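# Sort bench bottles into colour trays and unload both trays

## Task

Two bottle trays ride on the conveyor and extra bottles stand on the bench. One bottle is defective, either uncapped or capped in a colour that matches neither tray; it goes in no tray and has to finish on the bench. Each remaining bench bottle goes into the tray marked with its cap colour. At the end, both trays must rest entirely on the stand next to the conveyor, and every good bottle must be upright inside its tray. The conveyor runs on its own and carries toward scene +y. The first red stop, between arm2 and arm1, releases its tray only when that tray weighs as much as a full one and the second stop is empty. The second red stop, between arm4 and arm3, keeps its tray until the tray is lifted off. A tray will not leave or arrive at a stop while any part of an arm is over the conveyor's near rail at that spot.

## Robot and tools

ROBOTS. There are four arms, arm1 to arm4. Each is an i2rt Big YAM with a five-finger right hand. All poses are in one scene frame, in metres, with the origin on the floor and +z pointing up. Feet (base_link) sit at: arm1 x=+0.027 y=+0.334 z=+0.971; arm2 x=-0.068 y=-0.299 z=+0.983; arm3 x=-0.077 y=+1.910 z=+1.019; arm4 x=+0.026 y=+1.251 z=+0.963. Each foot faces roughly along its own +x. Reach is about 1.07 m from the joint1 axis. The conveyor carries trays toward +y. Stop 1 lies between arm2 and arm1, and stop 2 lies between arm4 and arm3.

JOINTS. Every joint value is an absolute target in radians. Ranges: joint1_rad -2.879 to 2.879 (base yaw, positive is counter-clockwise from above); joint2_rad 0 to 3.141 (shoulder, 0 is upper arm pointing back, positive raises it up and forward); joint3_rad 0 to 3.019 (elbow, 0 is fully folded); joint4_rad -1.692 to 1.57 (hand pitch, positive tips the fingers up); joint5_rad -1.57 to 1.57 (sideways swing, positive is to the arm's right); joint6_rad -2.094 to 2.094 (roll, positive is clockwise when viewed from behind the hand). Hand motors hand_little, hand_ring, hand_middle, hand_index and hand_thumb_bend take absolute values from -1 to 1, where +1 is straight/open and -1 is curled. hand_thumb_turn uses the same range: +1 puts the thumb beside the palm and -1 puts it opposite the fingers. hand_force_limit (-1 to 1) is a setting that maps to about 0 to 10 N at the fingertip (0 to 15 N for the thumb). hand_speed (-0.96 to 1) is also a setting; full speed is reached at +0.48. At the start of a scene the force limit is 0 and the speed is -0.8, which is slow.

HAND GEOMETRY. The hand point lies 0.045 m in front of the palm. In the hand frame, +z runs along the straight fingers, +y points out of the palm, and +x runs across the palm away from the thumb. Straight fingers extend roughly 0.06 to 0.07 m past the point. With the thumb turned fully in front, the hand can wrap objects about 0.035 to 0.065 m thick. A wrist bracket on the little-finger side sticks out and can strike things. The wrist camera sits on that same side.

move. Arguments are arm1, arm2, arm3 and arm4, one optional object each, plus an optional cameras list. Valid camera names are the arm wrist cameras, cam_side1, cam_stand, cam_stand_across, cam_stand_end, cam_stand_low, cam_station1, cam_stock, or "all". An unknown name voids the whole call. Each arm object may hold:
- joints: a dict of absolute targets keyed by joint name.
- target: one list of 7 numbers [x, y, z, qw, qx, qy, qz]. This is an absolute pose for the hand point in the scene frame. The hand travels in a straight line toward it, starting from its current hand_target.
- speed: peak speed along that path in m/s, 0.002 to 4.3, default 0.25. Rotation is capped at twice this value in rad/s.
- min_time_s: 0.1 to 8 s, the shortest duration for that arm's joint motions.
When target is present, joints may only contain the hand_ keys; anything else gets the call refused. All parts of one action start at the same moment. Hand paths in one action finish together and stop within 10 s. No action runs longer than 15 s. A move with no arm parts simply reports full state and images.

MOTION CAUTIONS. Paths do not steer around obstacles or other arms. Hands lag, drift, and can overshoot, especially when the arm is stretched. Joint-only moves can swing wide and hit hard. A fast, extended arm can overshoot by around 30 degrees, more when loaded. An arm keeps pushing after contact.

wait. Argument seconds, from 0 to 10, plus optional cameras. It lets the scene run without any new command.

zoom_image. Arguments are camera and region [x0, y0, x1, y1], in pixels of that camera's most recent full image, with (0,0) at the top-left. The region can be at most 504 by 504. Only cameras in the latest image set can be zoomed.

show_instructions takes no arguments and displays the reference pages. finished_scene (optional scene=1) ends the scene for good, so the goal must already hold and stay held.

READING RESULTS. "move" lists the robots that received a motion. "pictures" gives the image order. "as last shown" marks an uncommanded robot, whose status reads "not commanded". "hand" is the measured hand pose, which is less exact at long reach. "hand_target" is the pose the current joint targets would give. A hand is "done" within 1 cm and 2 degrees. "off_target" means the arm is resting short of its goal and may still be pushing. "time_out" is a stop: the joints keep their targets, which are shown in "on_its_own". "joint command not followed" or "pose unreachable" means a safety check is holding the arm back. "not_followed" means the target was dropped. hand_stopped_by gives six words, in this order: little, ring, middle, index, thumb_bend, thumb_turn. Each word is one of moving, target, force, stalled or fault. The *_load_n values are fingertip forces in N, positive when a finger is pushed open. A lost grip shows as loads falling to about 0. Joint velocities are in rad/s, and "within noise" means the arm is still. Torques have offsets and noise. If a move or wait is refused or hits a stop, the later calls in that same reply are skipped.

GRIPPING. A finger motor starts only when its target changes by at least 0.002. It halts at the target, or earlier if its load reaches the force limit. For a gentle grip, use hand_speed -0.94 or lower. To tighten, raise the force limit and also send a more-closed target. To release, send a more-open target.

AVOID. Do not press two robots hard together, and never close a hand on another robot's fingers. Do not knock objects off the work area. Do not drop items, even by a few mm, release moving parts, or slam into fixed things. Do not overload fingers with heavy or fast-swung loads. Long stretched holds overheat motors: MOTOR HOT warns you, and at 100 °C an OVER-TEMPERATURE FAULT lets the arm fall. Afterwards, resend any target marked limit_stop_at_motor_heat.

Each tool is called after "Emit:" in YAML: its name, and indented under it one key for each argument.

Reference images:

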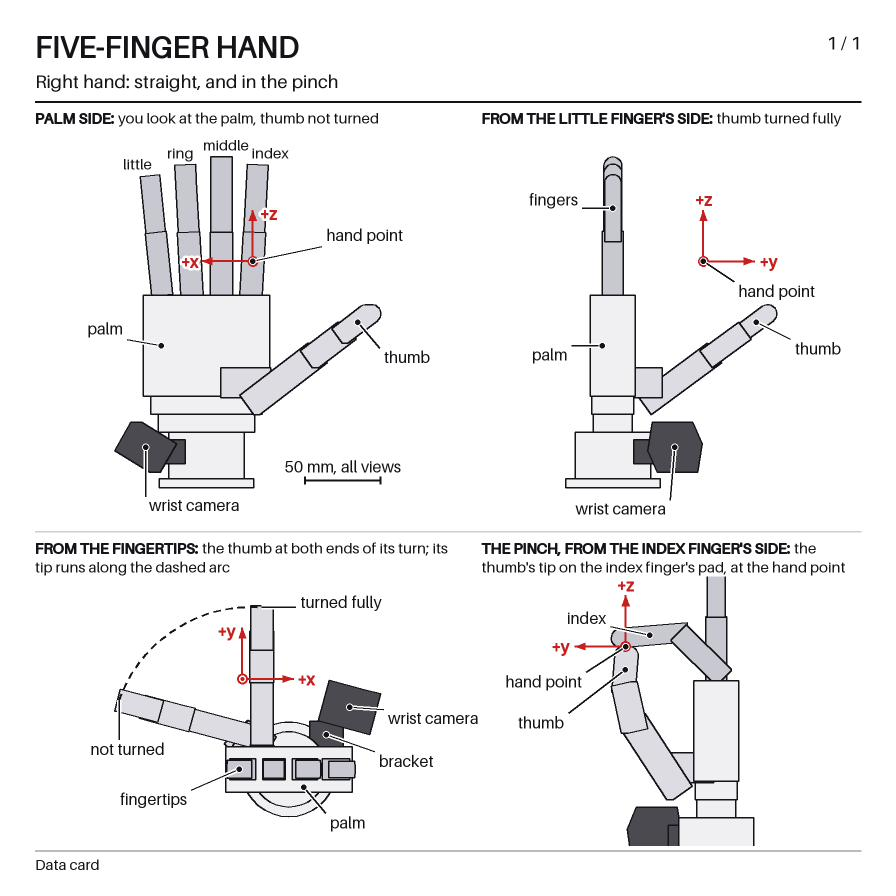

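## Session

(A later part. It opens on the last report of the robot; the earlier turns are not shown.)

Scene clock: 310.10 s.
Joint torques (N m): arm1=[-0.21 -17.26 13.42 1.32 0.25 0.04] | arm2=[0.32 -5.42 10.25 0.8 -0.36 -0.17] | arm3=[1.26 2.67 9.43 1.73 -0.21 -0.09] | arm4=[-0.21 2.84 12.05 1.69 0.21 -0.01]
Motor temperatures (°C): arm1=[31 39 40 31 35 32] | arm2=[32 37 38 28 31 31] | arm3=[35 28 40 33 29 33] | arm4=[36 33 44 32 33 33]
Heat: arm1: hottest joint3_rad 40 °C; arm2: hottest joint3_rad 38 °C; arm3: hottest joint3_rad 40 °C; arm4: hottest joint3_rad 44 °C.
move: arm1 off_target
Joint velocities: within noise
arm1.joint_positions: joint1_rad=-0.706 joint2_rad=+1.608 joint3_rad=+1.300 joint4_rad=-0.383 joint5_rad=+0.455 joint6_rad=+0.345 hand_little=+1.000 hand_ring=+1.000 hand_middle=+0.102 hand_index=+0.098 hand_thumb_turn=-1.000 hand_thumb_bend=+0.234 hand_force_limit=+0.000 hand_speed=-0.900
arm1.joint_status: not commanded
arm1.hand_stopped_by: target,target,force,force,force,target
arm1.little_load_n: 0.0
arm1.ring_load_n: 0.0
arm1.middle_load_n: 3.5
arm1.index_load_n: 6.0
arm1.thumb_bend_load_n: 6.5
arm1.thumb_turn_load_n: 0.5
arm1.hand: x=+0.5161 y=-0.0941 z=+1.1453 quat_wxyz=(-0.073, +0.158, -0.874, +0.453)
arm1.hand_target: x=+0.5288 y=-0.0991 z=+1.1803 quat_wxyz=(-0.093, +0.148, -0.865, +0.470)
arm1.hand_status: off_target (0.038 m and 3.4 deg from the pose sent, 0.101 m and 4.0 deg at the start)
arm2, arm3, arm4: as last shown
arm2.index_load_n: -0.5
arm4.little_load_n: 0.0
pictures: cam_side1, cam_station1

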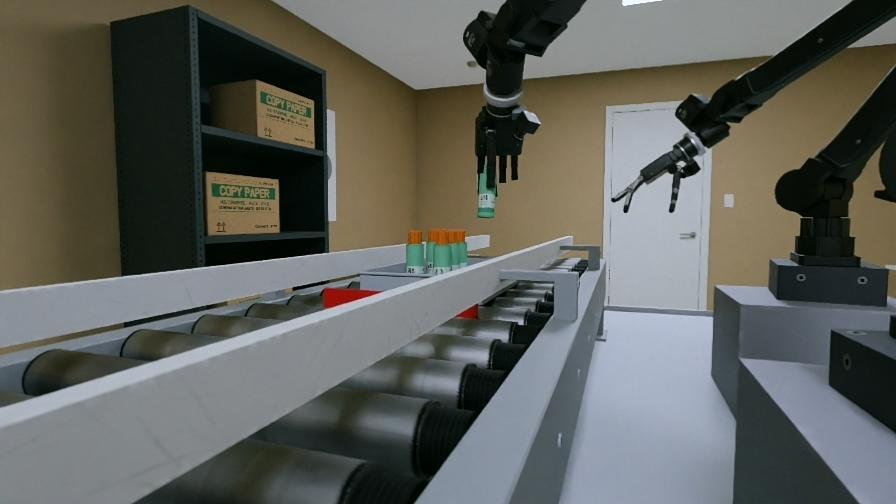

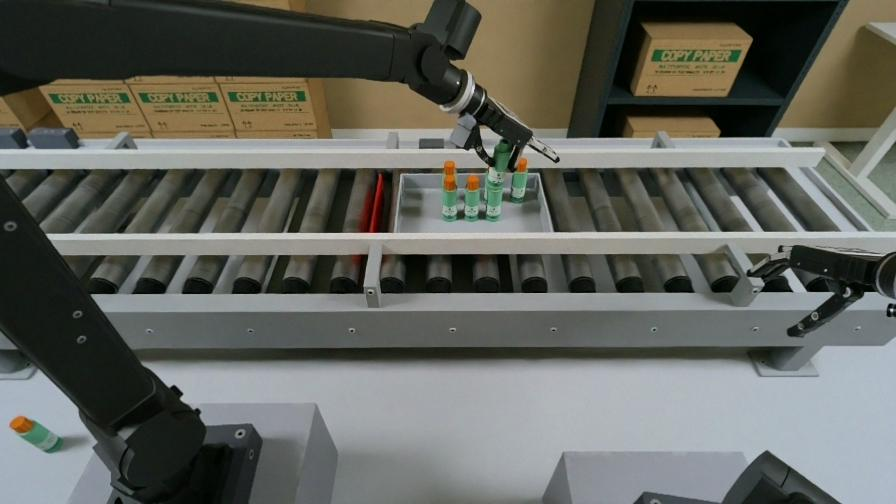

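Emit:
move:
  arm1: {"target":[0.50,0.12,1.19,0.2132,-0.4096,0.7868,-0.4096],"speed":0.2}

Emit:
move:
  arm1: {"target":[0.44,0.40,1.17,0.3265,-0.6272,0.6272,-0.3265],"speed":0.2}

Emit:
move:
  arm1: {"target":[0.22,0.56,1.10,0.3265,-0.6272,0.6272,-0.3265],"speed":0.2}
  cameras: ["arm1_cam_wrist","cam_stock","cam_side1"]

Scene clock: 313.93 s.
Joint torques (N m): arm1=[-0.15 -11.63 10.33 1.46 0.03 -0.14] | arm2=[0.32 -5.36 10.28 0.77 -0.35 -0.18] | arm3=[1.26 2.73 9.42 1.74 -0.21 -0.08] | arm4=[-0.21 2.84 12.05 1.7 0.21 -0.01]
Motor temperatures (°C): arm1=[31 39 41 31 35 32] | arm2=[32 37 38 28 31 31] | arm3=[34 28 40 33 29 33] | arm4=[36 33 44 32 33 33]
Heat: arm1: hottest joint3_rad 41 °C; arm2: hottest joint3_rad 38 °C; arm3: hottest joint3_rad 40 °C; arm4: hottest joint3_rad 44 °C.
move: arm1 off_target
Joint velocities: within noise
arm1.joint_positions: joint1_rad=-0.499 joint2_rad=+1.230 joint3_rad=+0.989 joint4_rad=-0.380 joint5_rad=+0.134 joint6_rad=+0.110 hand_little=+1.000 hand_ring=+1.000 hand_middle=+0.102 hand_index=+0.098 hand_thumb_turn=-1.000 hand_thumb_bend=+0.234 hand_force_limit=+0.000 hand_speed=-0.900
arm1.joint_status: not commanded
arm1.hand_stopped_by: target,target,force,force,force,target
arm1.little_load_n: 0.0
arm1.ring_load_n: 0.0
arm1.middle_load_n: 4.0
arm1.index_load_n: 6.0
arm1.thumb_bend_load_n: 6.5
arm1.thumb_turn_load_n: 0.5
arm1.hand: x=+0.5012 y=+0.1176 z=+1.1783 quat_wxyz=(-0.209, +0.405, -0.794, +0.403)
arm1.hand_target: x=+0.5001 y=+0.1200 z=+1.1899 quat_wxyz=(-0.213, +0.410, -0.787, +0.410)
arm1.hand_status: off_target (0.012 m and 1.3 deg from the pose sent, 0.219 m and 35.0 deg at the start)
arm2, arm3, arm4: as last shown
arm2.index_load_n: 0.0
pictures: none

Scene clock: 316.10 s.
Joint torques (N m): arm1=[-0.26 -7.06 10.47 1.44 0.18 -0.02] | arm2=[0.21 -5.3 10.28 0.77 -0.35 -0.18] | arm3=[1.26 2.73 9.43 1.72 -0.21 -0.09] | arm4=[-0.21 2.84 12.07 1.7 0.2 -0.01]
Motor temperatures (°C): arm1=[31 39 41 31 35 32] | arm2=[32 37 38 28 31 31] | arm3=[34 28 40 33 29 33] | arm4=[36 33 44 32 33 33]
Heat: arm1: hottest joint3_rad 41 °C; arm2: hottest joint3_rad 38 °C; arm3: hottest joint3_rad 40 °C; arm4: hottest joint3_rad 44 °C.
move: arm1 done
Joint velocities: within noise
arm1.joint_positions: joint1_rad=+0.076 joint2_rad=+0.944 joint3_rad=+0.739 joint4_rad=-0.412 joint5_rad=+0.104 joint6_rad=+0.066 hand_little=+1.000 hand_ring=+1.000 hand_middle=+0.102 hand_index=+0.098 hand_thumb_turn=-1.000 hand_thumb_bend=+0.234 hand_force_limit=+0.000 hand_speed=-0.900
arm1.joint_status: not commanded
arm1.hand_stopped_by: target,target,force,force,force,target
arm1.little_load_n: 0.0
arm1.ring_load_n: 0.0
arm1.middle_load_n: 3.5
arm1.index_load_n: 6.0
arm1.thumb_bend_load_n: 6.5
arm1.thumb_turn_load_n: 0.5
arm1.hand: x=+0.4411 y=+0.3995 z=+1.1602 quat_wxyz=(-0.320, +0.631, -0.629, +0.322)
arm1.hand_target: x=+0.4400 y=+0.3999 z=+1.1698 quat_wxyz=(-0.326, +0.627, -0.627, +0.327)
arm1.hand_status: done (0.010 m and 1.0 deg from the pose sent, 0.289 m and 35.7 deg at the start)
arm2, arm3, arm4: as last shown
arm2.middle_load_n: 0.5
arm2.thumb_bend_load_n: -0.5
arm2.thumb_turn_load_n: -0.5
arm4.middle_load_n: 0.5
arm4.thumb_bend_load_n: -0.5
arm4.thumb_turn_load_n: 0.5
pictures: none

Scene clock: 318.70 s.
Joint torques (N m): arm1=[0.26 -0.97 12.77 0.69 0.78 0.08] | arm2=[0.32 -5.3 10.26 0.76 -0.35 -0.18] | arm3=[1.26 2.67 9.44 1.74 -0.21 -0.09] | arm4=[-0.21 2.84 12.05 1.69 0.2 -0.01]
Motor temperatures (°C): arm1=[31 39 41 31 35 32] | arm2=[32 37 38 28 31 31] | arm3=[34 28 40 33 29 33] | arm4=[36 33 44 32 33 33]
Heat: arm1: hottest joint3_rad 41 °C; arm2: hottest joint3_rad 38 °C; arm3: hottest joint3_rad 40 °C; arm4: hottest joint3_rad 44 °C.
move: arm1 off_target
Joint velocities: within noise
arm1.joint_positions: joint1_rad=+1.199 joint2_rad=+0.780 joint3_rad=+0.505 joint4_rad=-0.897 joint5_rad=+0.901 joint6_rad=+1.029 hand_little=+1.000 hand_ring=+1.000 hand_middle=+0.102 hand_index=+0.098 hand_thumb_turn=-1.000 hand_thumb_bend=+0.234 hand_force_limit=+0.000 hand_speed=-0.900
arm1.joint_status: not commanded
arm1.hand_stopped_by: target,target,force,force,force,target
arm1.little_load_n: 0.0
arm1.ring_load_n: 0.0
arm1.middle_load_n: 3.5
arm1.index_load_n: 5.5
arm1.thumb_bend_load_n: 6.5
arm1.thumb_turn_load_n: 0.5
arm1.hand: x=+0.2163 y=+0.5452 z=+1.0803 quat_wxyz=(-0.311, +0.636, -0.622, +0.333)
arm1.hand_target: x=+0.2198 y=+0.5595 z=+1.0998 quat_wxyz=(-0.327, +0.627, -0.627, +0.326)
arm1.hand_status: off_target (0.025 m and 2.3 deg from the pose sent, 0.280 m and 1.0 deg at the start)
arm2, arm3, arm4: as last shown
arm2.middle_load_n: 0.0
arm2.thumb_bend_load_n: 0.0
arm2.thumb_turn_load_n: 0.0
arm4.middle_load_n: 0.0
arm4.thumb_bend_load_n: 0.0
arm4.thumb_turn_load_n: 0.0
pictures: arm1_cam_wrist, cam_side1, cam_stock
arm1_cam_wrist: T_world_to_cam=[[-0.59659, -0.27532, -0.75384, 1.08852], [-0.51505, 0.85171, 0.09655, -0.45742], [0.61547, 0.44587, -0.64992, 0.44498]] pos_world=[0.13994, 0.49087, 1.15394]

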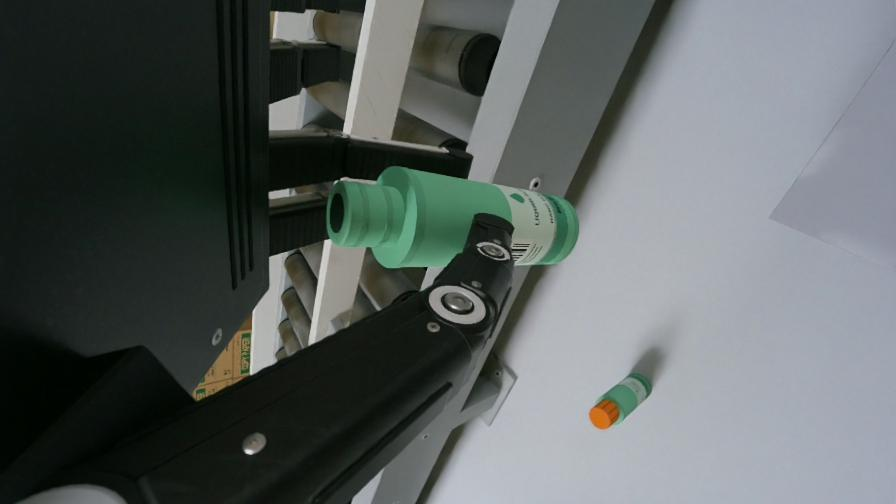

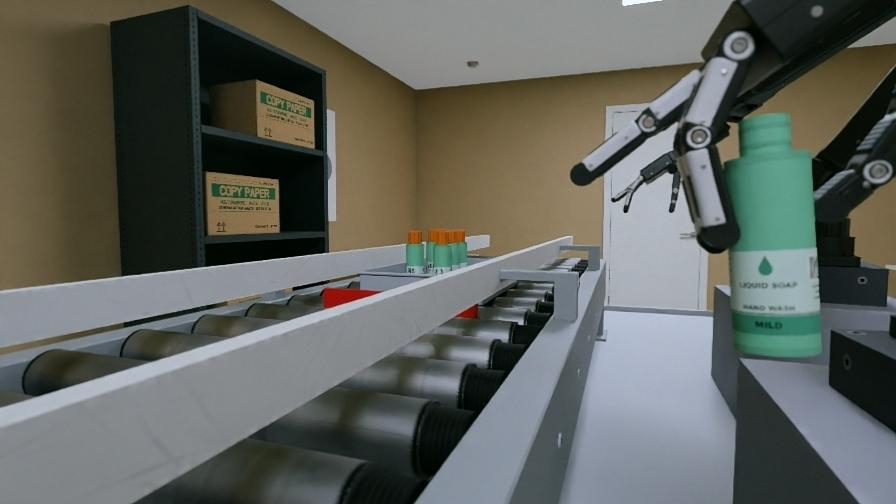

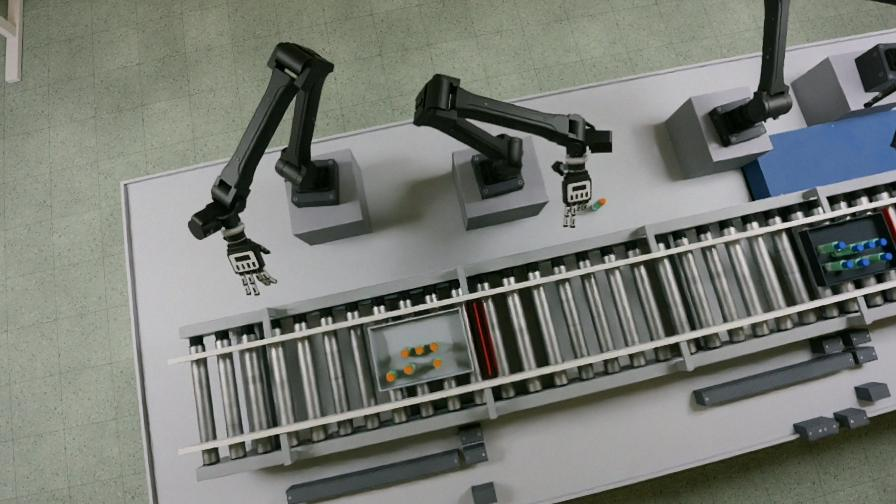

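Emit:
move:
  arm1: {"target":[0.2,0.572,0.95,0.3265,-0.6272,0.6272,-0.3265],"speed":0.15}

Emit:
move:
  arm1: {"target":[0.195,0.567,0.83,0.3265,-0.6272,0.6272,-0.3265],"speed":0.1}
  cameras: ["arm1_cam_wrist","cam_stock","cam_side1","cam_stand_end"]

Scene clock: 320.87 s.
Joint torques (N m): arm1=[-0.09 -3.55 6.3 1.51 0.82 0.07] | arm2=[0.32 -5.36 10.28 0.77 -0.35 -0.17] | arm3=[1.26 2.67 9.43 1.73 -0.21 -0.09] | arm4=[-0.21 2.84 12.05 1.7 0.21 -0.01]
Motor temperatures (°C): arm1=[31 38 41 31 35 32] | arm2=[32 37 38 28 31 31] | arm3=[34 28 40 33 29 33] | arm4=[36 33 44 32 33 33]
Heat: arm1: hottest joint3_rad 41 °C; arm2: hottest joint3_rad 38 °C; arm3: hottest joint3_rad 40 °C; arm4: hottest joint3_rad 44 °C.
move: arm1 done
Joint velocities: within noise
arm1.joint_positions: joint1_rad=+1.301 joint2_rad=+1.201 joint3_rad=+0.310 joint4_rad=-0.387 joint5_rad=+0.936 joint6_rad=+1.182 hand_little=+1.000 hand_ring=+1.000 hand_middle=+0.102 hand_index=+0.098 hand_thumb_turn=-1.000 hand_thumb_bend=+0.234 hand_force_limit=+0.000 hand_speed=-0.900
arm1.joint_status: not commanded
arm1.hand_stopped_by: target,target,force,force,force,target
arm1.little_load_n: 0.0
arm1.ring_load_n: 0.0
arm1.middle_load_n: 3.5
arm1.index_load_n: 5.5
arm1.thumb_bend_load_n: 6.5
arm1.thumb_turn_load_n: 0.5
arm1.hand: x=+0.1986 y=+0.5663 z=+0.9485 quat_wxyz=(-0.318, +0.634, -0.623, +0.330)
arm1.hand_target: x=+0.1999 y=+0.5719 z=+0.9501 quat_wxyz=(-0.326, +0.627, -0.627, +0.326)
arm1.hand_status: done (0.006 m and 1.4 deg from the pose sent, 0.134 m and 2.3 deg at the start)
arm2: as last shown
arm2.middle_load_n: -0.5
arm3.joint_positions: joint1_rad=+0.052 joint2_rad=+0.631 joint3_rad=+1.412 joint4_rad=-1.169 joint5_rad=-0.182 joint6_rad=-1.161 hand_little=+1.000 hand_ring=+1.000 hand_middle=+1.000 hand_index=+1.000 hand_thumb_turn=+1.000 hand_thumb_bend=+1.000 hand_force_limit=+0.000 hand_speed=-0.800
arm3.joint_status: not commanded
arm3.hand_stopped_by: target,target,target,target,target,target
arm3.little_load_n: 0.0
arm3.ring_load_n: 0.0
arm3.middle_load_n: 0.0
arm3.index_load_n: 0.0
arm3.thumb_bend_load_n: 0.0
arm3.thumb_turn_load_n: 0.0
arm3.hand: x=+0.1895 y=+1.8818 z=+1.5413 quat_wxyz=(-0.173, +0.819, -0.148, +0.528)
arm3.hand_target: x=+0.1880 y=+1.8818 z=+1.5499 quat_wxyz=(-0.174, +0.814, -0.146, +0.535)
arm3.hand_status: not commanded
arm4.joint_positions: joint1_rad=-0.047 joint2_rad=+0.634 joint3_rad=+1.333 joint4_rad=-1.246 joint5_rad=+0.179 joint6_rad=-1.146 hand_little=+1.000 hand_ring=+1.000 hand_middle=+1.000 hand_index=+1.000 hand_thumb_turn=+1.000 hand_thumb_bend=+1.000 hand_force_limit=+0.000 hand_speed=-0.800
arm4.joint_status: not commanded
arm4.hand_stopped_by: target,target,target,target,target,target
arm4.little_load_n: 0.0
arm4.ring_load_n: 0.0
arm4.middle_load_n: 0.0
arm4.index_load_n: -0.5
arm4.thumb_bend_load_n: 0.0
arm4.thumb_turn_load_n: 0.0
arm4.hand: x=+0.2713 y=+1.1888 z=+1.4397 quat_wxyz=(-0.038, +0.845, -0.204, +0.493)
arm4.hand_target: x=+0.2706 y=+1.1888 z=+1.4503 quat_wxyz=(-0.041, +0.839, -0.204, +0.503)
arm4.hand_status: not commanded
pictures: none

Scene clock: 322.97 s.
Joint torques (N m): arm1=[-2.26 -0.09 1.57 2.5 -0.21 0.93] | arm2=[0.26 -5.42 10.26 0.8 -0.35 -0.18] | arm3=[1.32 2.67 9.42 1.73 -0.21 -0.08] | arm4=[-0.26 2.84 12.05 1.7 0.2 -0.01]
Motor temperatures (°C): arm1=[31 38 40 31 35 32] | arm2=[32 37 38 28 31 31] | arm3=[34 28 40 33 29 33] | arm4=[36 33 44 32 33 33]
Heat: arm1: hottest joint3_rad 40 °C; arm2: hottest joint3_rad 38 °C; arm3: hottest joint3_rad 40 °C; arm4: hottest joint3_rad 44 °C.
move: arm1 off_target
Joint velocities: within noise
arm1.joint_positions: joint1_rad=+1.337 joint2_rad=+1.757 joint3_rad=+0.262 joint4_rad=+0.254 joint5_rad=+0.963 joint6_rad=+1.101 hand_little=+1.000 hand_ring=+1.000 hand_middle=+0.102 hand_index=+0.098 hand_thumb_turn=-1.000 hand_thumb_bend=+0.234 hand_force_limit=+0.000 hand_speed=-0.900
arm1.joint_status: not commanded
arm1.hand_stopped_by: target,target,force,force,force,target
arm1.little_load_n: 0.0
arm1.ring_load_n: 0.0
arm1.middle_load_n: 3.0
arm1.index_load_n: 5.5
arm1.thumb_bend_load_n: 6.5
arm1.thumb_turn_load_n: 0.0
arm1.hand: x=+0.1935 y=+0.5731 z=+0.8508 quat_wxyz=(-0.329, +0.656, -0.588, +0.340)
arm1.hand_target: x=+0.1940 y=+0.5656 z=+0.8328 quat_wxyz=(-0.323, +0.630, -0.626, +0.327)
arm1.hand_status: off_target (0.022 m and 5.8 deg from the pose sent, 0.119 m and 1.4 deg at the start)
arm2, arm3, arm4: as last shown
arm2.middle_load_n: 0.0
arm4.index_load_n: 0.0
pictures: arm1_cam_wrist, cam_side1, cam_stand_end, cam_stock
arm1_cam_wrist: T_world_to_cam=[[-0.54352, -0.33519, -0.76956, 0.94705], [-0.58109, 0.81185, 0.0568, -0.40137], [0.60574, 0.47806, -0.63604, 0.26905]] pos_world=[0.11853, 0.51467, 0.92274]

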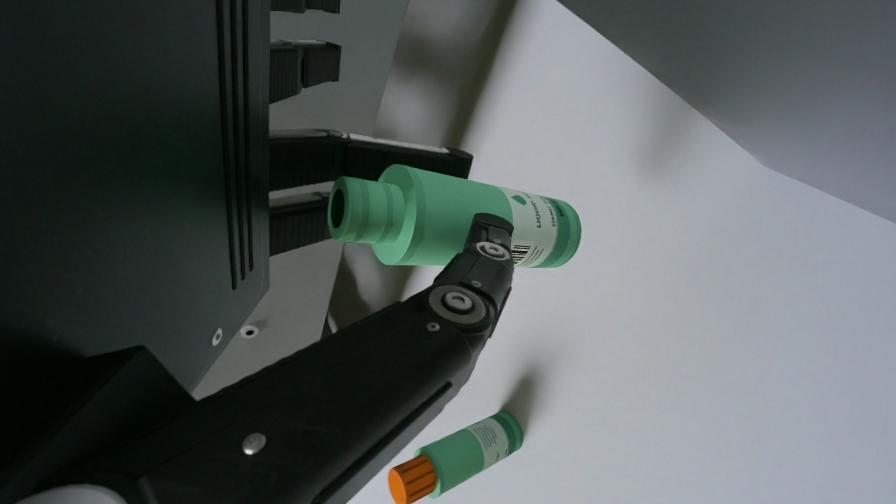

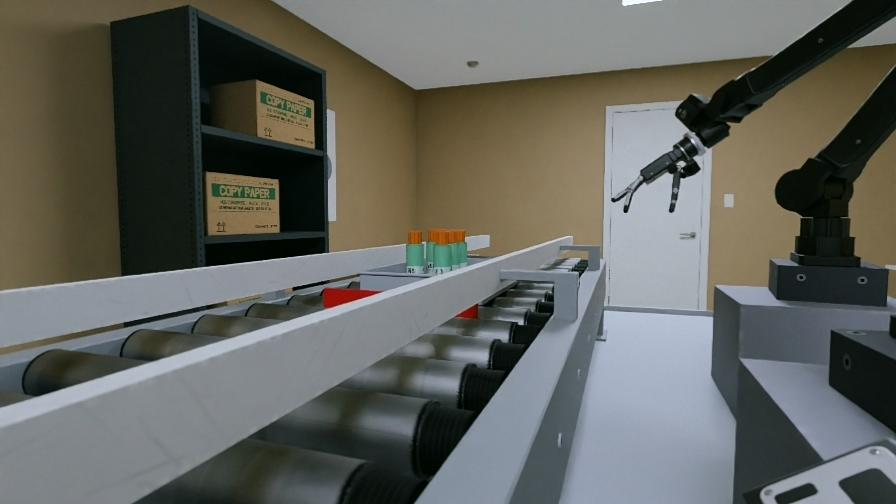

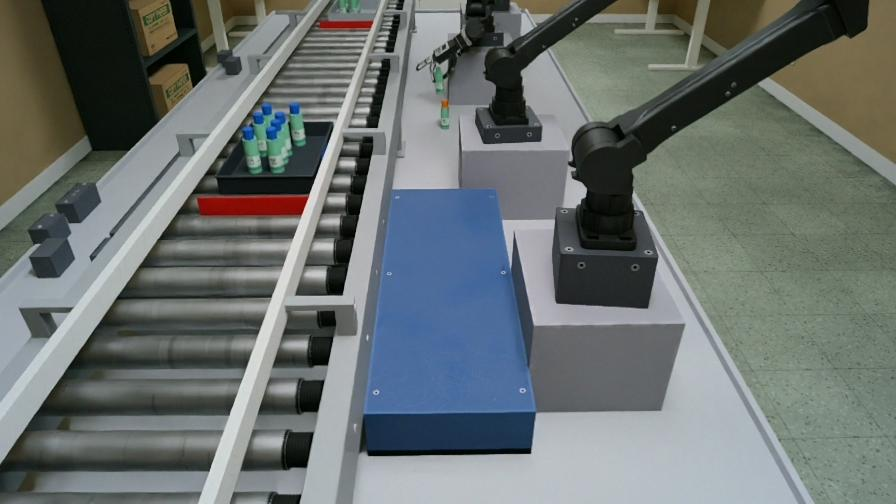

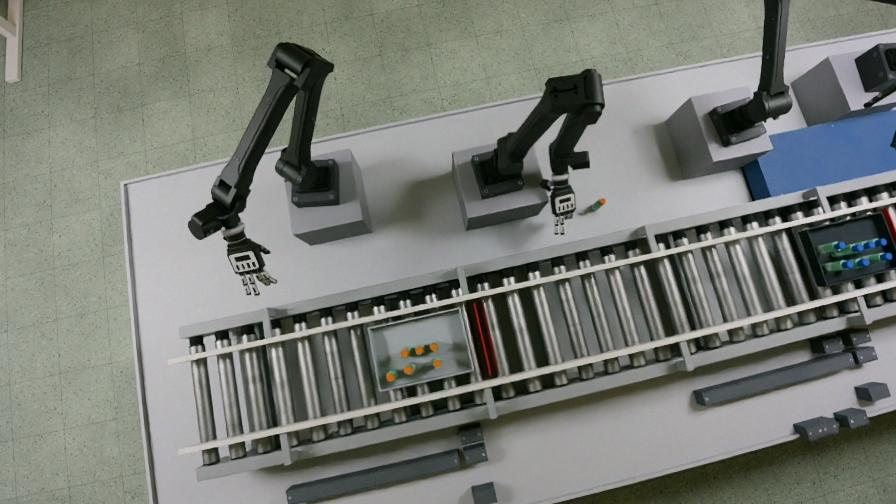

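Emit:
move:
  arm1: {"target":[0.2,0.605,0.88,0.3265,-0.6272,0.6272,-0.3265],"speed":0.08}
  cameras: ["arm1_cam_wrist","cam_stand_end"]

Emit:
zoom_image:
  camera: "cam_stand_end"
  region: [400, 20, 520, 140]

Scene clock: 324.73 s.
Joint torques (N m): arm1=[0.03 -8.7 4.36 0.5 0.83 0.08] | arm2=[0.44 -5.36 10.24 0.76 -0.35 -0.18] | arm3=[1.26 2.73 9.42 1.73 -0.21 -0.08] | arm4=[-0.21 2.84 12.05 1.68 0.2 0]
Motor temperatures (°C): arm1=[31 38 40 31 35 32] | arm2=[32 37 38 28 31 31] | arm3=[34 28 40 33 29 33] | arm4=[36 33 44 32 33 33]
Heat: arm1: hottest joint3_rad 40 °C; arm2: hottest joint3_rad 38 °C; arm3: hottest joint3_rad 40 °C; arm4: hottest joint3_rad 44 °C.
move: arm1 off_target
Joint velocities: within noise
arm1.joint_positions: joint1_rad=+1.325 joint2_rad=+1.637 joint3_rad=+0.341 joint4_rad=-0.023 joint5_rad=+0.943 joint6_rad=+1.220 hand_little=+1.000 hand_ring=+1.000 hand_middle=+0.102 hand_index=+0.098 hand_thumb_turn=-1.000 hand_thumb_bend=+0.234 hand_force_limit=+0.000 hand_speed=-0.900
arm1.joint_status: not commanded
arm1.hand_stopped_by: target,target,force,force,force,target
arm1.little_load_n: 0.0
arm1.ring_load_n: 0.0
arm1.middle_load_n: 3.0
arm1.index_load_n: 5.5
arm1.thumb_bend_load_n: 6.0
arm1.thumb_turn_load_n: 0.0
arm1.hand: x=+0.1978 y=+0.5926 z=+0.8726 quat_wxyz=(-0.314, +0.636, -0.621, +0.333)
arm1.hand_target: x=+0.2000 y=+0.6048 z=+0.8800 quat_wxyz=(-0.327, +0.627, -0.627, +0.326)
arm1.hand_status: off_target (0.015 m and 2.0 deg from the pose sent, 0.044 m and 5.8 deg at the start)
arm2.joint_positions: joint1_rad=-0.688 joint2_rad=+0.903 joint3_rad=+0.532 joint4_rad=-0.432 joint5_rad=-0.661 joint6_rad=-0.557 hand_little=+1.000 hand_ring=+1.000 hand_middle=+0.500 hand_index=+0.500 hand_thumb_turn=-1.000 hand_thumb_bend=+0.900 hand_force_limit=+0.000 hand_speed=+0.300
arm2.joint_status: not commanded
arm2.hand_stopped_by: target,target,target,target,target,target
arm2.little_load_n: 0.0
arm2.ring_load_n: 0.0
arm2.middle_load_n: 0.0
arm2.index_load_n: 0.0
arm2.thumb_bend_load_n: 0.0
arm2.thumb_turn_load_n: 0.0
arm2.hand: x=+0.2239 y=-0.4516 z=+1.1021 quat_wxyz=(-0.328, +0.626, -0.627, +0.328)
arm2.hand_target: x=+0.2201 y=-0.4499 z=+1.0999 quat_wxyz=(-0.326, +0.627, -0.627, +0.326)
arm2.hand_status: not commanded
arm3, arm4: as last shown
arm1_cam_wrist: T_world_to_cam=[[-0.59249, -0.274, -0.75755, 0.93565], [-0.51797, 0.84979, 0.09775, -0.48657], [0.61698, 0.45031, -0.64542, 0.29338]] pos_world=[0.12133, 0.53774, 0.94571]

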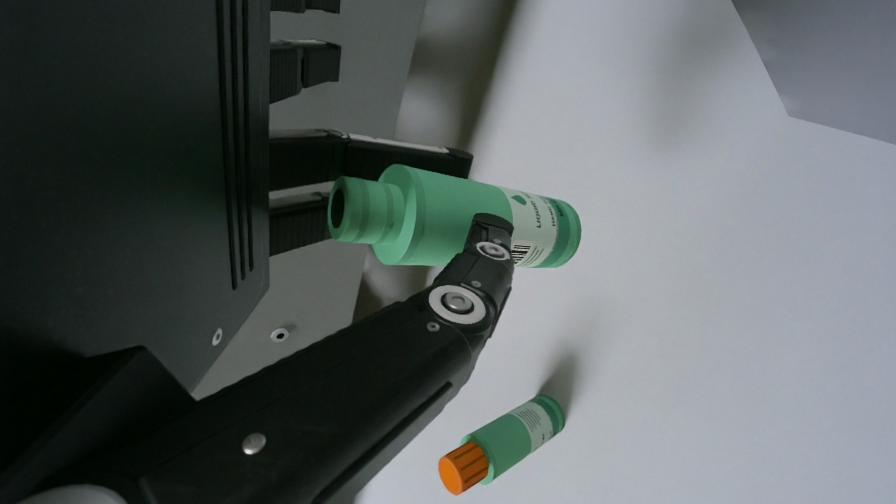

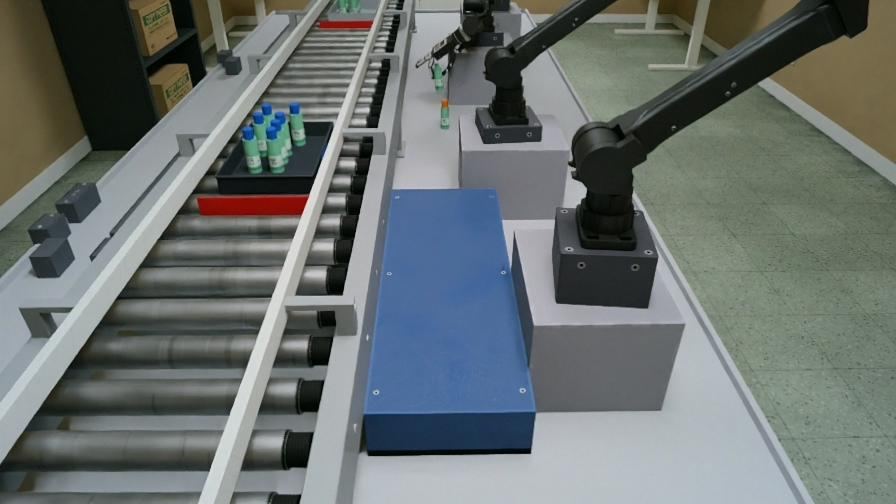

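Scaled by 4.200 from the camera's image (finer frame: 1280x720).

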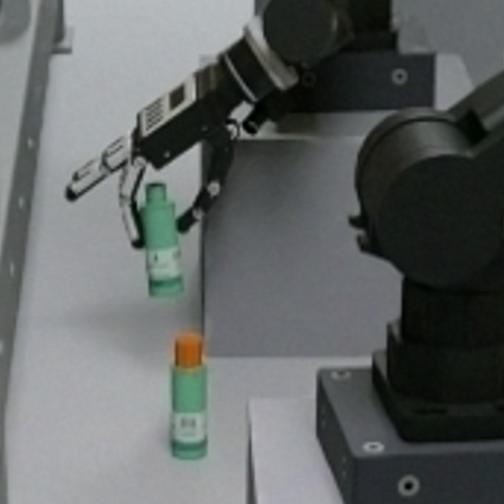

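Emit:
move:
  arm1: {"target":[0.197,0.610,0.81,0.3536,-0.6124,0.6124,-0.3536],"speed":0.08}
  cameras: ["arm1_cam_wrist","cam_stand_end"]

Emit:
zoom_image:
  camera: "cam_stand_end"
  region: [400, 20, 520, 140]

Scene clock: 328.13 s.
Joint torques (N m): arm1=[0.26 -9.41 0.77 1.35 0.9 0.09] | arm2=[0.38 -5.3 10.26 0.81 -0.35 -0.18] | arm3=[1.26 2.73 9.43 1.73 -0.21 -0.09] | arm4=[-0.21 2.84 12.05 1.69 0.2 -0.01]
Motor temperatures (°C): arm1=[31 38 40 31 36 32] | arm2=[32 37 38 28 31 31] | arm3=[34 28 40 33 29 33] | arm4=[36 33 44 32 33 33]
Heat: arm1: hottest joint3_rad 40 °C; arm2: hottest joint3_rad 38 °C; arm3: hottest joint3_rad 40 °C; arm4: hottest joint3_rad 44 °C.
move: arm1 done
Joint velocities: within noise
arm1.joint_positions: joint1_rad=+1.386 joint2_rad=+2.015 joint3_rad=+0.400 joint4_rad=+0.251 joint5_rad=+1.042 joint6_rad=+1.297 hand_little=+1.000 hand_ring=+1.000 hand_middle=+0.102 hand_index=+0.098 hand_thumb_turn=-1.000 hand_thumb_bend=+0.234 hand_force_limit=+0.000 hand_speed=-0.900
arm1.joint_status: not commanded
arm1.hand_stopped_by: target,target,force,force,force,target
arm1.little_load_n: 0.0
arm1.ring_load_n: 0.0
arm1.middle_load_n: 3.0
arm1.index_load_n: 5.5
arm1.thumb_bend_load_n: 6.0
arm1.thumb_turn_load_n: 0.5
arm1.hand: x=+0.1973 y=+0.6033 z=+0.8092 quat_wxyz=(-0.343, +0.619, -0.609, +0.359)
arm1.hand_target: x=+0.1970 y=+0.6100 z=+0.8101 quat_wxyz=(-0.353, +0.612, -0.612, +0.354)
arm1.hand_status: done (0.007 m and 1.6 deg from the pose sent, 0.065 m and 5.9 deg at the start)
arm2, arm3, arm4: as last shown
arm1_cam_wrist: T_world_to_cam=[[-0.52363, -0.26797, -0.80871, 0.91437], [-0.52271, 0.85063, 0.05658, -0.456], [0.67275, 0.45234, -0.58549, 0.18721]] pos_world=[0.11449, 0.54823, 0.87486]

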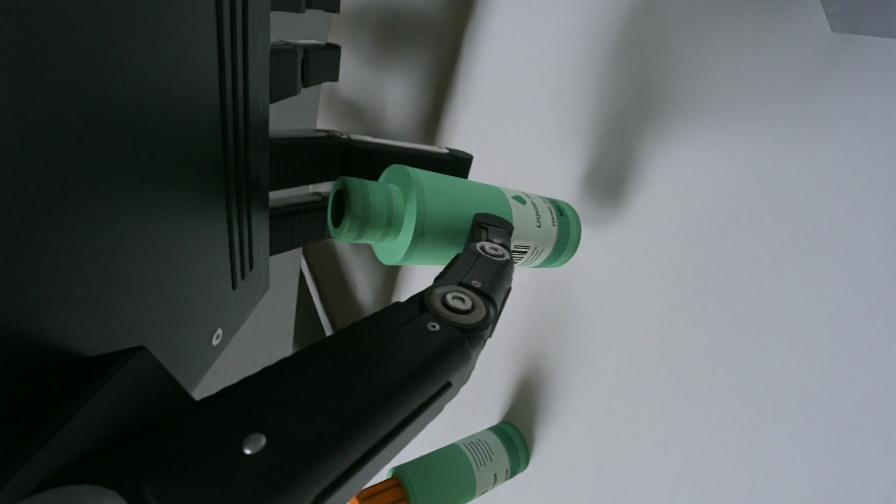

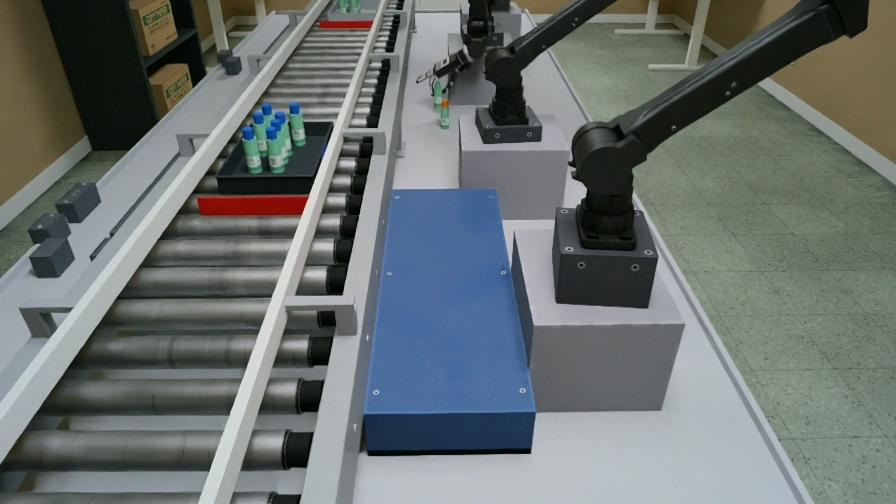

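Scaled by 4.200 from the camera's image (finer frame: 1280x720).

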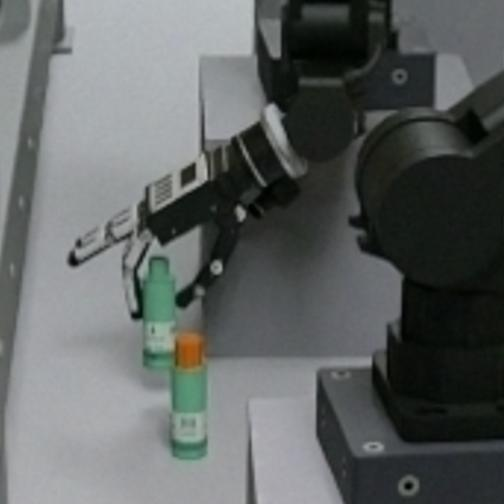

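Emit:
move:
  arm1: {"target":[0.197,0.610,0.792,0.3536,-0.6124,0.6124,-0.3536],"speed":0.05}

Emit:
move:
  arm1: {"target":[0.197,0.610,0.782,0.3536,-0.6124,0.6124,-0.3536],"speed":0.04}
  cameras: ["cam_stand_end"]

Emit:
zoom_image:
  camera: "cam_stand_end"
  region: [410, 50, 470, 110]

Scene clock: 329.37 s.
Joint torques (N m): arm1=[0.26 -9.52 0.25 1.35 0.89 0.06] | arm2=[0.5 -5.48 10.26 0.77 -0.35 -0.18] | arm3=[1.2 2.73 9.43 1.73 -0.21 -0.08] | arm4=[-0.26 2.78 12.05 1.69 0.21 -0.01]
Motor temperatures (°C): arm1=[31 38 39 31 36 32] | arm2=[32 37 38 28 31 31] | arm3=[34 28 40 33 29 33] | arm4=[36 33 44 32 33 33]
Heat: arm1: hottest joint3_rad 39 °C; arm2: hottest joint3_rad 38 °C; arm3: hottest joint3_rad 40 °C; arm4: hottest joint3_rad 44 °C.
move: arm1 done
Joint velocities: within noise
arm1.joint_positions: joint1_rad=+1.386 joint2_rad=+2.095 joint3_rad=+0.417 joint4_rad=+0.320 joint5_rad=+1.042 joint6_rad=+1.298 hand_little=+1.000 hand_ring=+1.000 hand_middle=+0.102 hand_index=+0.098 hand_thumb_turn=-1.000 hand_thumb_bend=+0.234 hand_force_limit=+0.000 hand_speed=-0.900
arm1.joint_status: not commanded
arm1.hand_stopped_by: target,target,force,force,force,target
arm1.little_load_n: 0.0
arm1.ring_load_n: 0.0
arm1.middle_load_n: 3.0
arm1.index_load_n: 5.5
arm1.thumb_bend_load_n: 6.0
arm1.thumb_turn_load_n: 0.0
arm1.hand: x=+0.1972 y=+0.6050 z=+0.7924 quat_wxyz=(-0.345, +0.618, -0.610, +0.357)
arm1.hand_target: x=+0.1969 y=+0.6100 z=+0.7920 quat_wxyz=(-0.353, +0.612, -0.612, +0.353)
arm1.hand_status: done (0.005 m and 1.3 deg from the pose sent, 0.018 m and 1.6 deg at the start)
arm2, arm3, arm4: as last shown
arm2.index_load_n: -0.5
pictures: none

Scene clock: 330.33 s.
Joint torques (N m): arm1=[0.21 -9.64 -0.02 1.35 0.89 0.05] | arm2=[0.32 -5.42 10.29 0.79 -0.35 -0.19] | arm3=[1.26 2.61 9.42 1.73 -0.21 -0.09] | arm4=[-0.21 2.84 12.05 1.69 0.21 -0.01]
Motor temperatures (°C): arm1=[31 38 39 31 36 32] | arm2=[32 37 38 28 31 31] | arm3=[34 28 40 33 29 33] | arm4=[36 33 44 32 33 33]
Heat: arm1: hottest joint3_rad 39 °C; arm2: hottest joint3_rad 38 °C; arm3: hottest joint3_rad 40 °C; arm4: hottest joint3_rad 44 °C.
move: arm1 done
Joint velocities: within noise
arm1.joint_positions: joint1_rad=+1.386 joint2_rad=+2.139 joint3_rad=+0.428 joint4_rad=+0.355 joint5_rad=+1.042 joint6_rad=+1.298 hand_little=+1.000 hand_ring=+1.000 hand_middle=+0.102 hand_index=+0.098 hand_thumb_turn=-1.000 hand_thumb_bend=+0.234 hand_force_limit=+0.000 hand_speed=-0.900
arm1.joint_status: not commanded
arm1.hand_stopped_by: target,target,force,force,force,target
arm1.little_load_n: 0.0
arm1.ring_load_n: 0.0
arm1.middle_load_n: 3.0
arm1.index_load_n: 5.5
arm1.thumb_bend_load_n: 6.5
arm1.thumb_turn_load_n: 0.0
arm1.hand: x=+0.1972 y=+0.6057 z=+0.7829 quat_wxyz=(-0.346, +0.617, -0.610, +0.357)
arm1.hand_target: x=+0.1969 y=+0.6100 z=+0.7821 quat_wxyz=(-0.353, +0.612, -0.612, +0.354)
arm1.hand_status: done (0.004 m and 1.1 deg from the pose sent, 0.012 m and 1.3 deg at the start)
arm2, arm3, arm4: as last shown
arm2.index_load_n: 0.0
arm4.thumb_bend_load_n: -0.5

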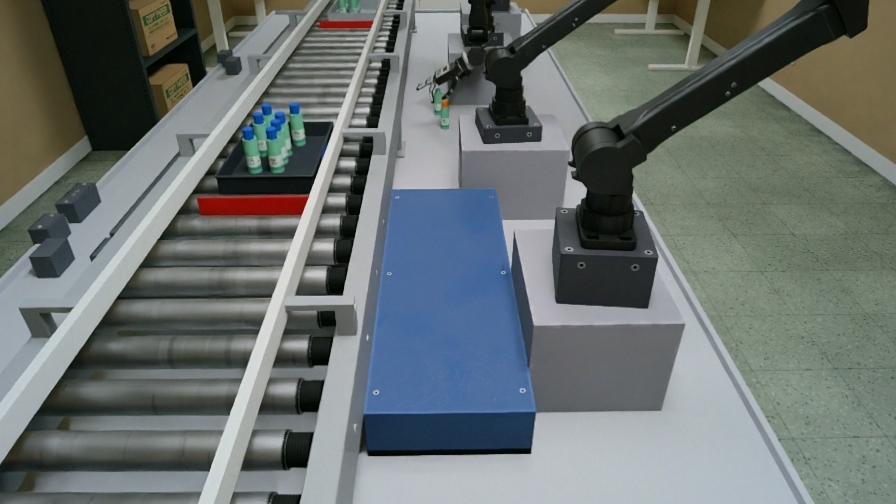

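Scaled by 8.400 from the camera's image (finer frame: 1280x720).

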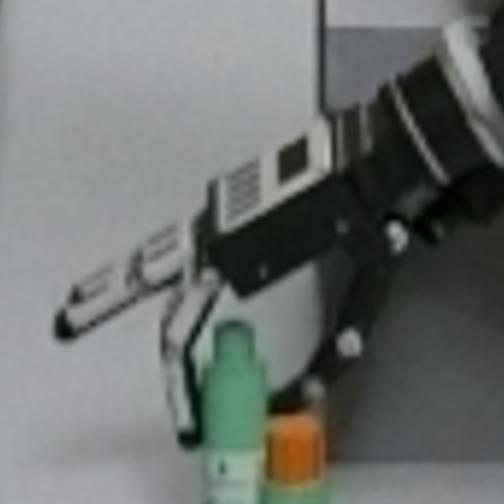

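Emit:
move:
  arm1: {"target":[0.197,0.610,0.776,0.3536,-0.6124,0.6124,-0.3536],"speed":0.04}
  cameras: ["arm1_cam_wrist"]

Scene clock: 331.40 s.
Joint torques (N m): arm1=[0.09 -8.76 0.01 1.29 0.58 0.04] | arm2=[0.38 -5.3 10.25 0.79 -0.35 -0.19] | arm3=[1.26 2.67 9.42 1.74 -0.21 -0.08] | arm4=[-0.21 2.84 12.04 1.7 0.2 -0.01]
Motor temperatures (°C): arm1=[31 38 39 31 36 32] | arm2=[32 37 38 28 31 31] | arm3=[34 28 40 33 29 33] | arm4=[36 33 44 32 33 33]
Heat: arm1: hottest joint3_rad 39 °C; arm2: hottest joint3_rad 38 °C; arm3: hottest joint3_rad 40 °C; arm4: hottest joint3_rad 44 °C.
move: arm1 done
Joint velocities: within noise
arm1.joint_positions: joint1_rad=+1.386 joint2_rad=+2.155 joint3_rad=+0.434 joint4_rad=+0.379 joint5_rad=+1.050 joint6_rad=+1.298 hand_little=+1.000 hand_ring=+1.000 hand_middle=+0.102 hand_index=+0.098 hand_thumb_turn=-1.000 hand_thumb_bend=+0.234 hand_force_limit=+0.000 hand_speed=-0.900
arm1.joint_status: not commanded
arm1.hand_stopped_by: target,target,force,force,force,target
arm1.little_load_n: 0.0
arm1.ring_load_n: 0.0
arm1.middle_load_n: 3.0
arm1.index_load_n: 5.0
arm1.thumb_bend_load_n: 5.5
arm1.thumb_turn_load_n: 0.5
arm1.hand: x=+0.1989 y=+0.6087 z=+0.7812 quat_wxyz=(-0.352, +0.613, -0.611, +0.357)
arm1.hand_target: x=+0.1969 y=+0.6098 z=+0.7761 quat_wxyz=(-0.353, +0.612, -0.612, +0.354)
arm1.hand_status: done (0.006 m and 0.4 deg from the pose sent, 0.008 m and 1.1 deg at the start)
arm2, arm3, arm4: as last shown
arm4.thumb_bend_load_n: 0.0
arm1_cam_wrist: T_world_to_cam=[[-0.5154, -0.25013, -0.81963, 0.8901], [-0.52127, 0.85066, 0.06819, -0.46758], [0.68017, 0.4624, -0.56882, 0.14669]] pos_world=[0.11525, 0.55257, 0.84488]

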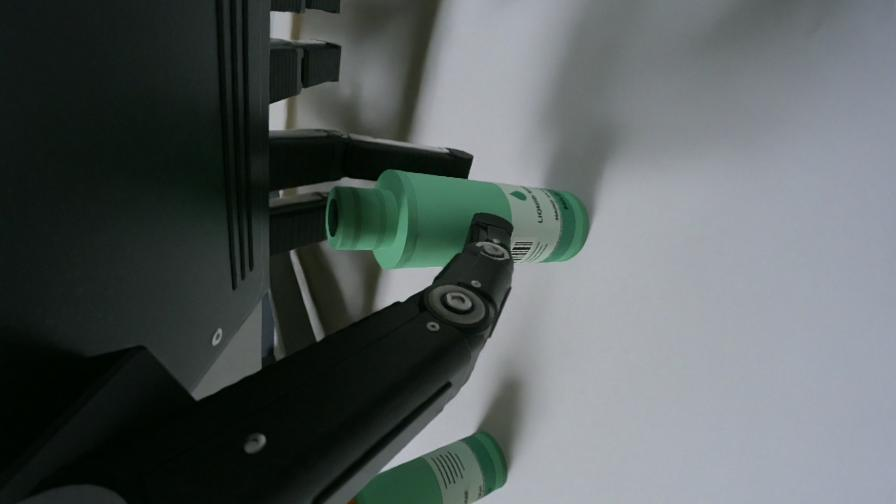

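Emit:
move:
  arm1: {"joints":{"hand_index":0.2,"hand_middle":0.2,"hand_thumb_bend":0.45,"hand_speed":-0.85}}
  cameras: ["arm1_cam_wrist"]

Scene clock: 333.07 s.
Joint torques (N m): arm1=[0.15 -9.47 -0.14 1.29 0.6 0.04] | arm2=[0.38 -5.42 10.25 0.79 -0.34 -0.17] | arm3=[1.26 2.73 9.42 1.73 -0.21 -0.09] | arm4=[-0.21 2.84 12.05 1.7 0.2 -0.01]
Motor temperatures (°C): arm1=[31 38 39 31 36 32] | arm2=[32 37 38 28 31 31] | arm3=[34 28 40 33 29 33] | arm4=[36 33 44 32 33 33]
Heat: arm1: hottest joint3_rad 39 °C; arm2: hottest joint3_rad 38 °C; arm3: hottest joint3_rad 40 °C; arm4: hottest joint3_rad 44 °C.
move: arm1 done
Joint velocities: within noise
arm1.joint_positions: joint1_rad=+1.386 joint2_rad=+2.163 joint3_rad=+0.435 joint4_rad=+0.379 joint5_rad=+1.050 joint6_rad=+1.298 hand_little=+1.000 hand_ring=+1.000 hand_middle=+0.200 hand_index=+0.200 hand_thumb_turn=-1.000 hand_thumb_bend=+0.450 hand_force_limit=+0.000 hand_speed=-0.850
arm1.joint_status: all done
arm1.hand_stopped_by: target,target,target,target,target,target
arm1.little_load_n: 0.0
arm1.ring_load_n: 0.0
arm1.middle_load_n: -0.5
arm1.index_load_n: 0.0
arm1.thumb_bend_load_n: 0.0
arm1.thumb_turn_load_n: 0.0
arm1.hand: x=+0.1985 y=+0.6069 z=+0.7790 quat_wxyz=(-0.350, +0.614, -0.610, +0.358)
arm1.hand_target: x=+0.1970 y=+0.6100 z=+0.7761 quat_wxyz=(-0.353, +0.612, -0.612, +0.354)
arm1.hand_status: not commanded
arm2, arm3, arm4: as last shown
arm2.ring_load_n: -0.5
arm1_cam_wrist: T_world_to_cam=[[-0.51638, -0.25577, -0.81727, 0.88935], [-0.52136, 0.851, 0.06308, -0.46224], [0.67936, 0.45867, -0.57279, 0.15206]] pos_world=[0.11495, 0.55109, 0.8431]

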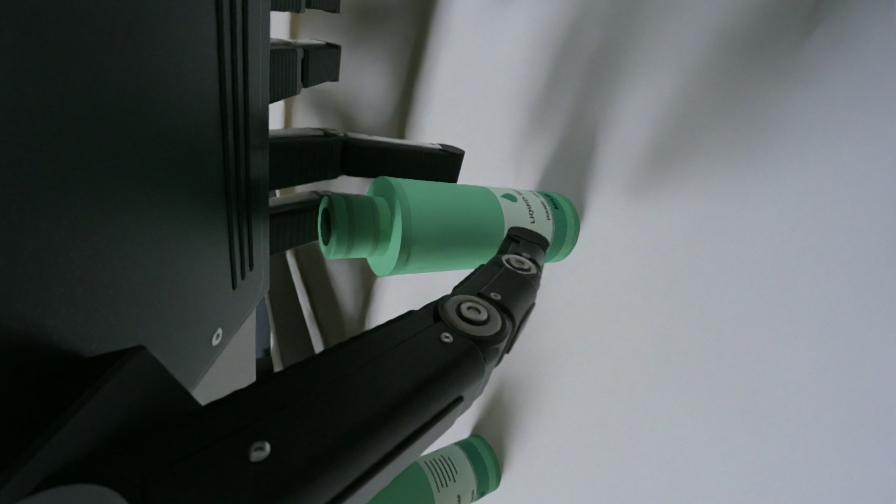

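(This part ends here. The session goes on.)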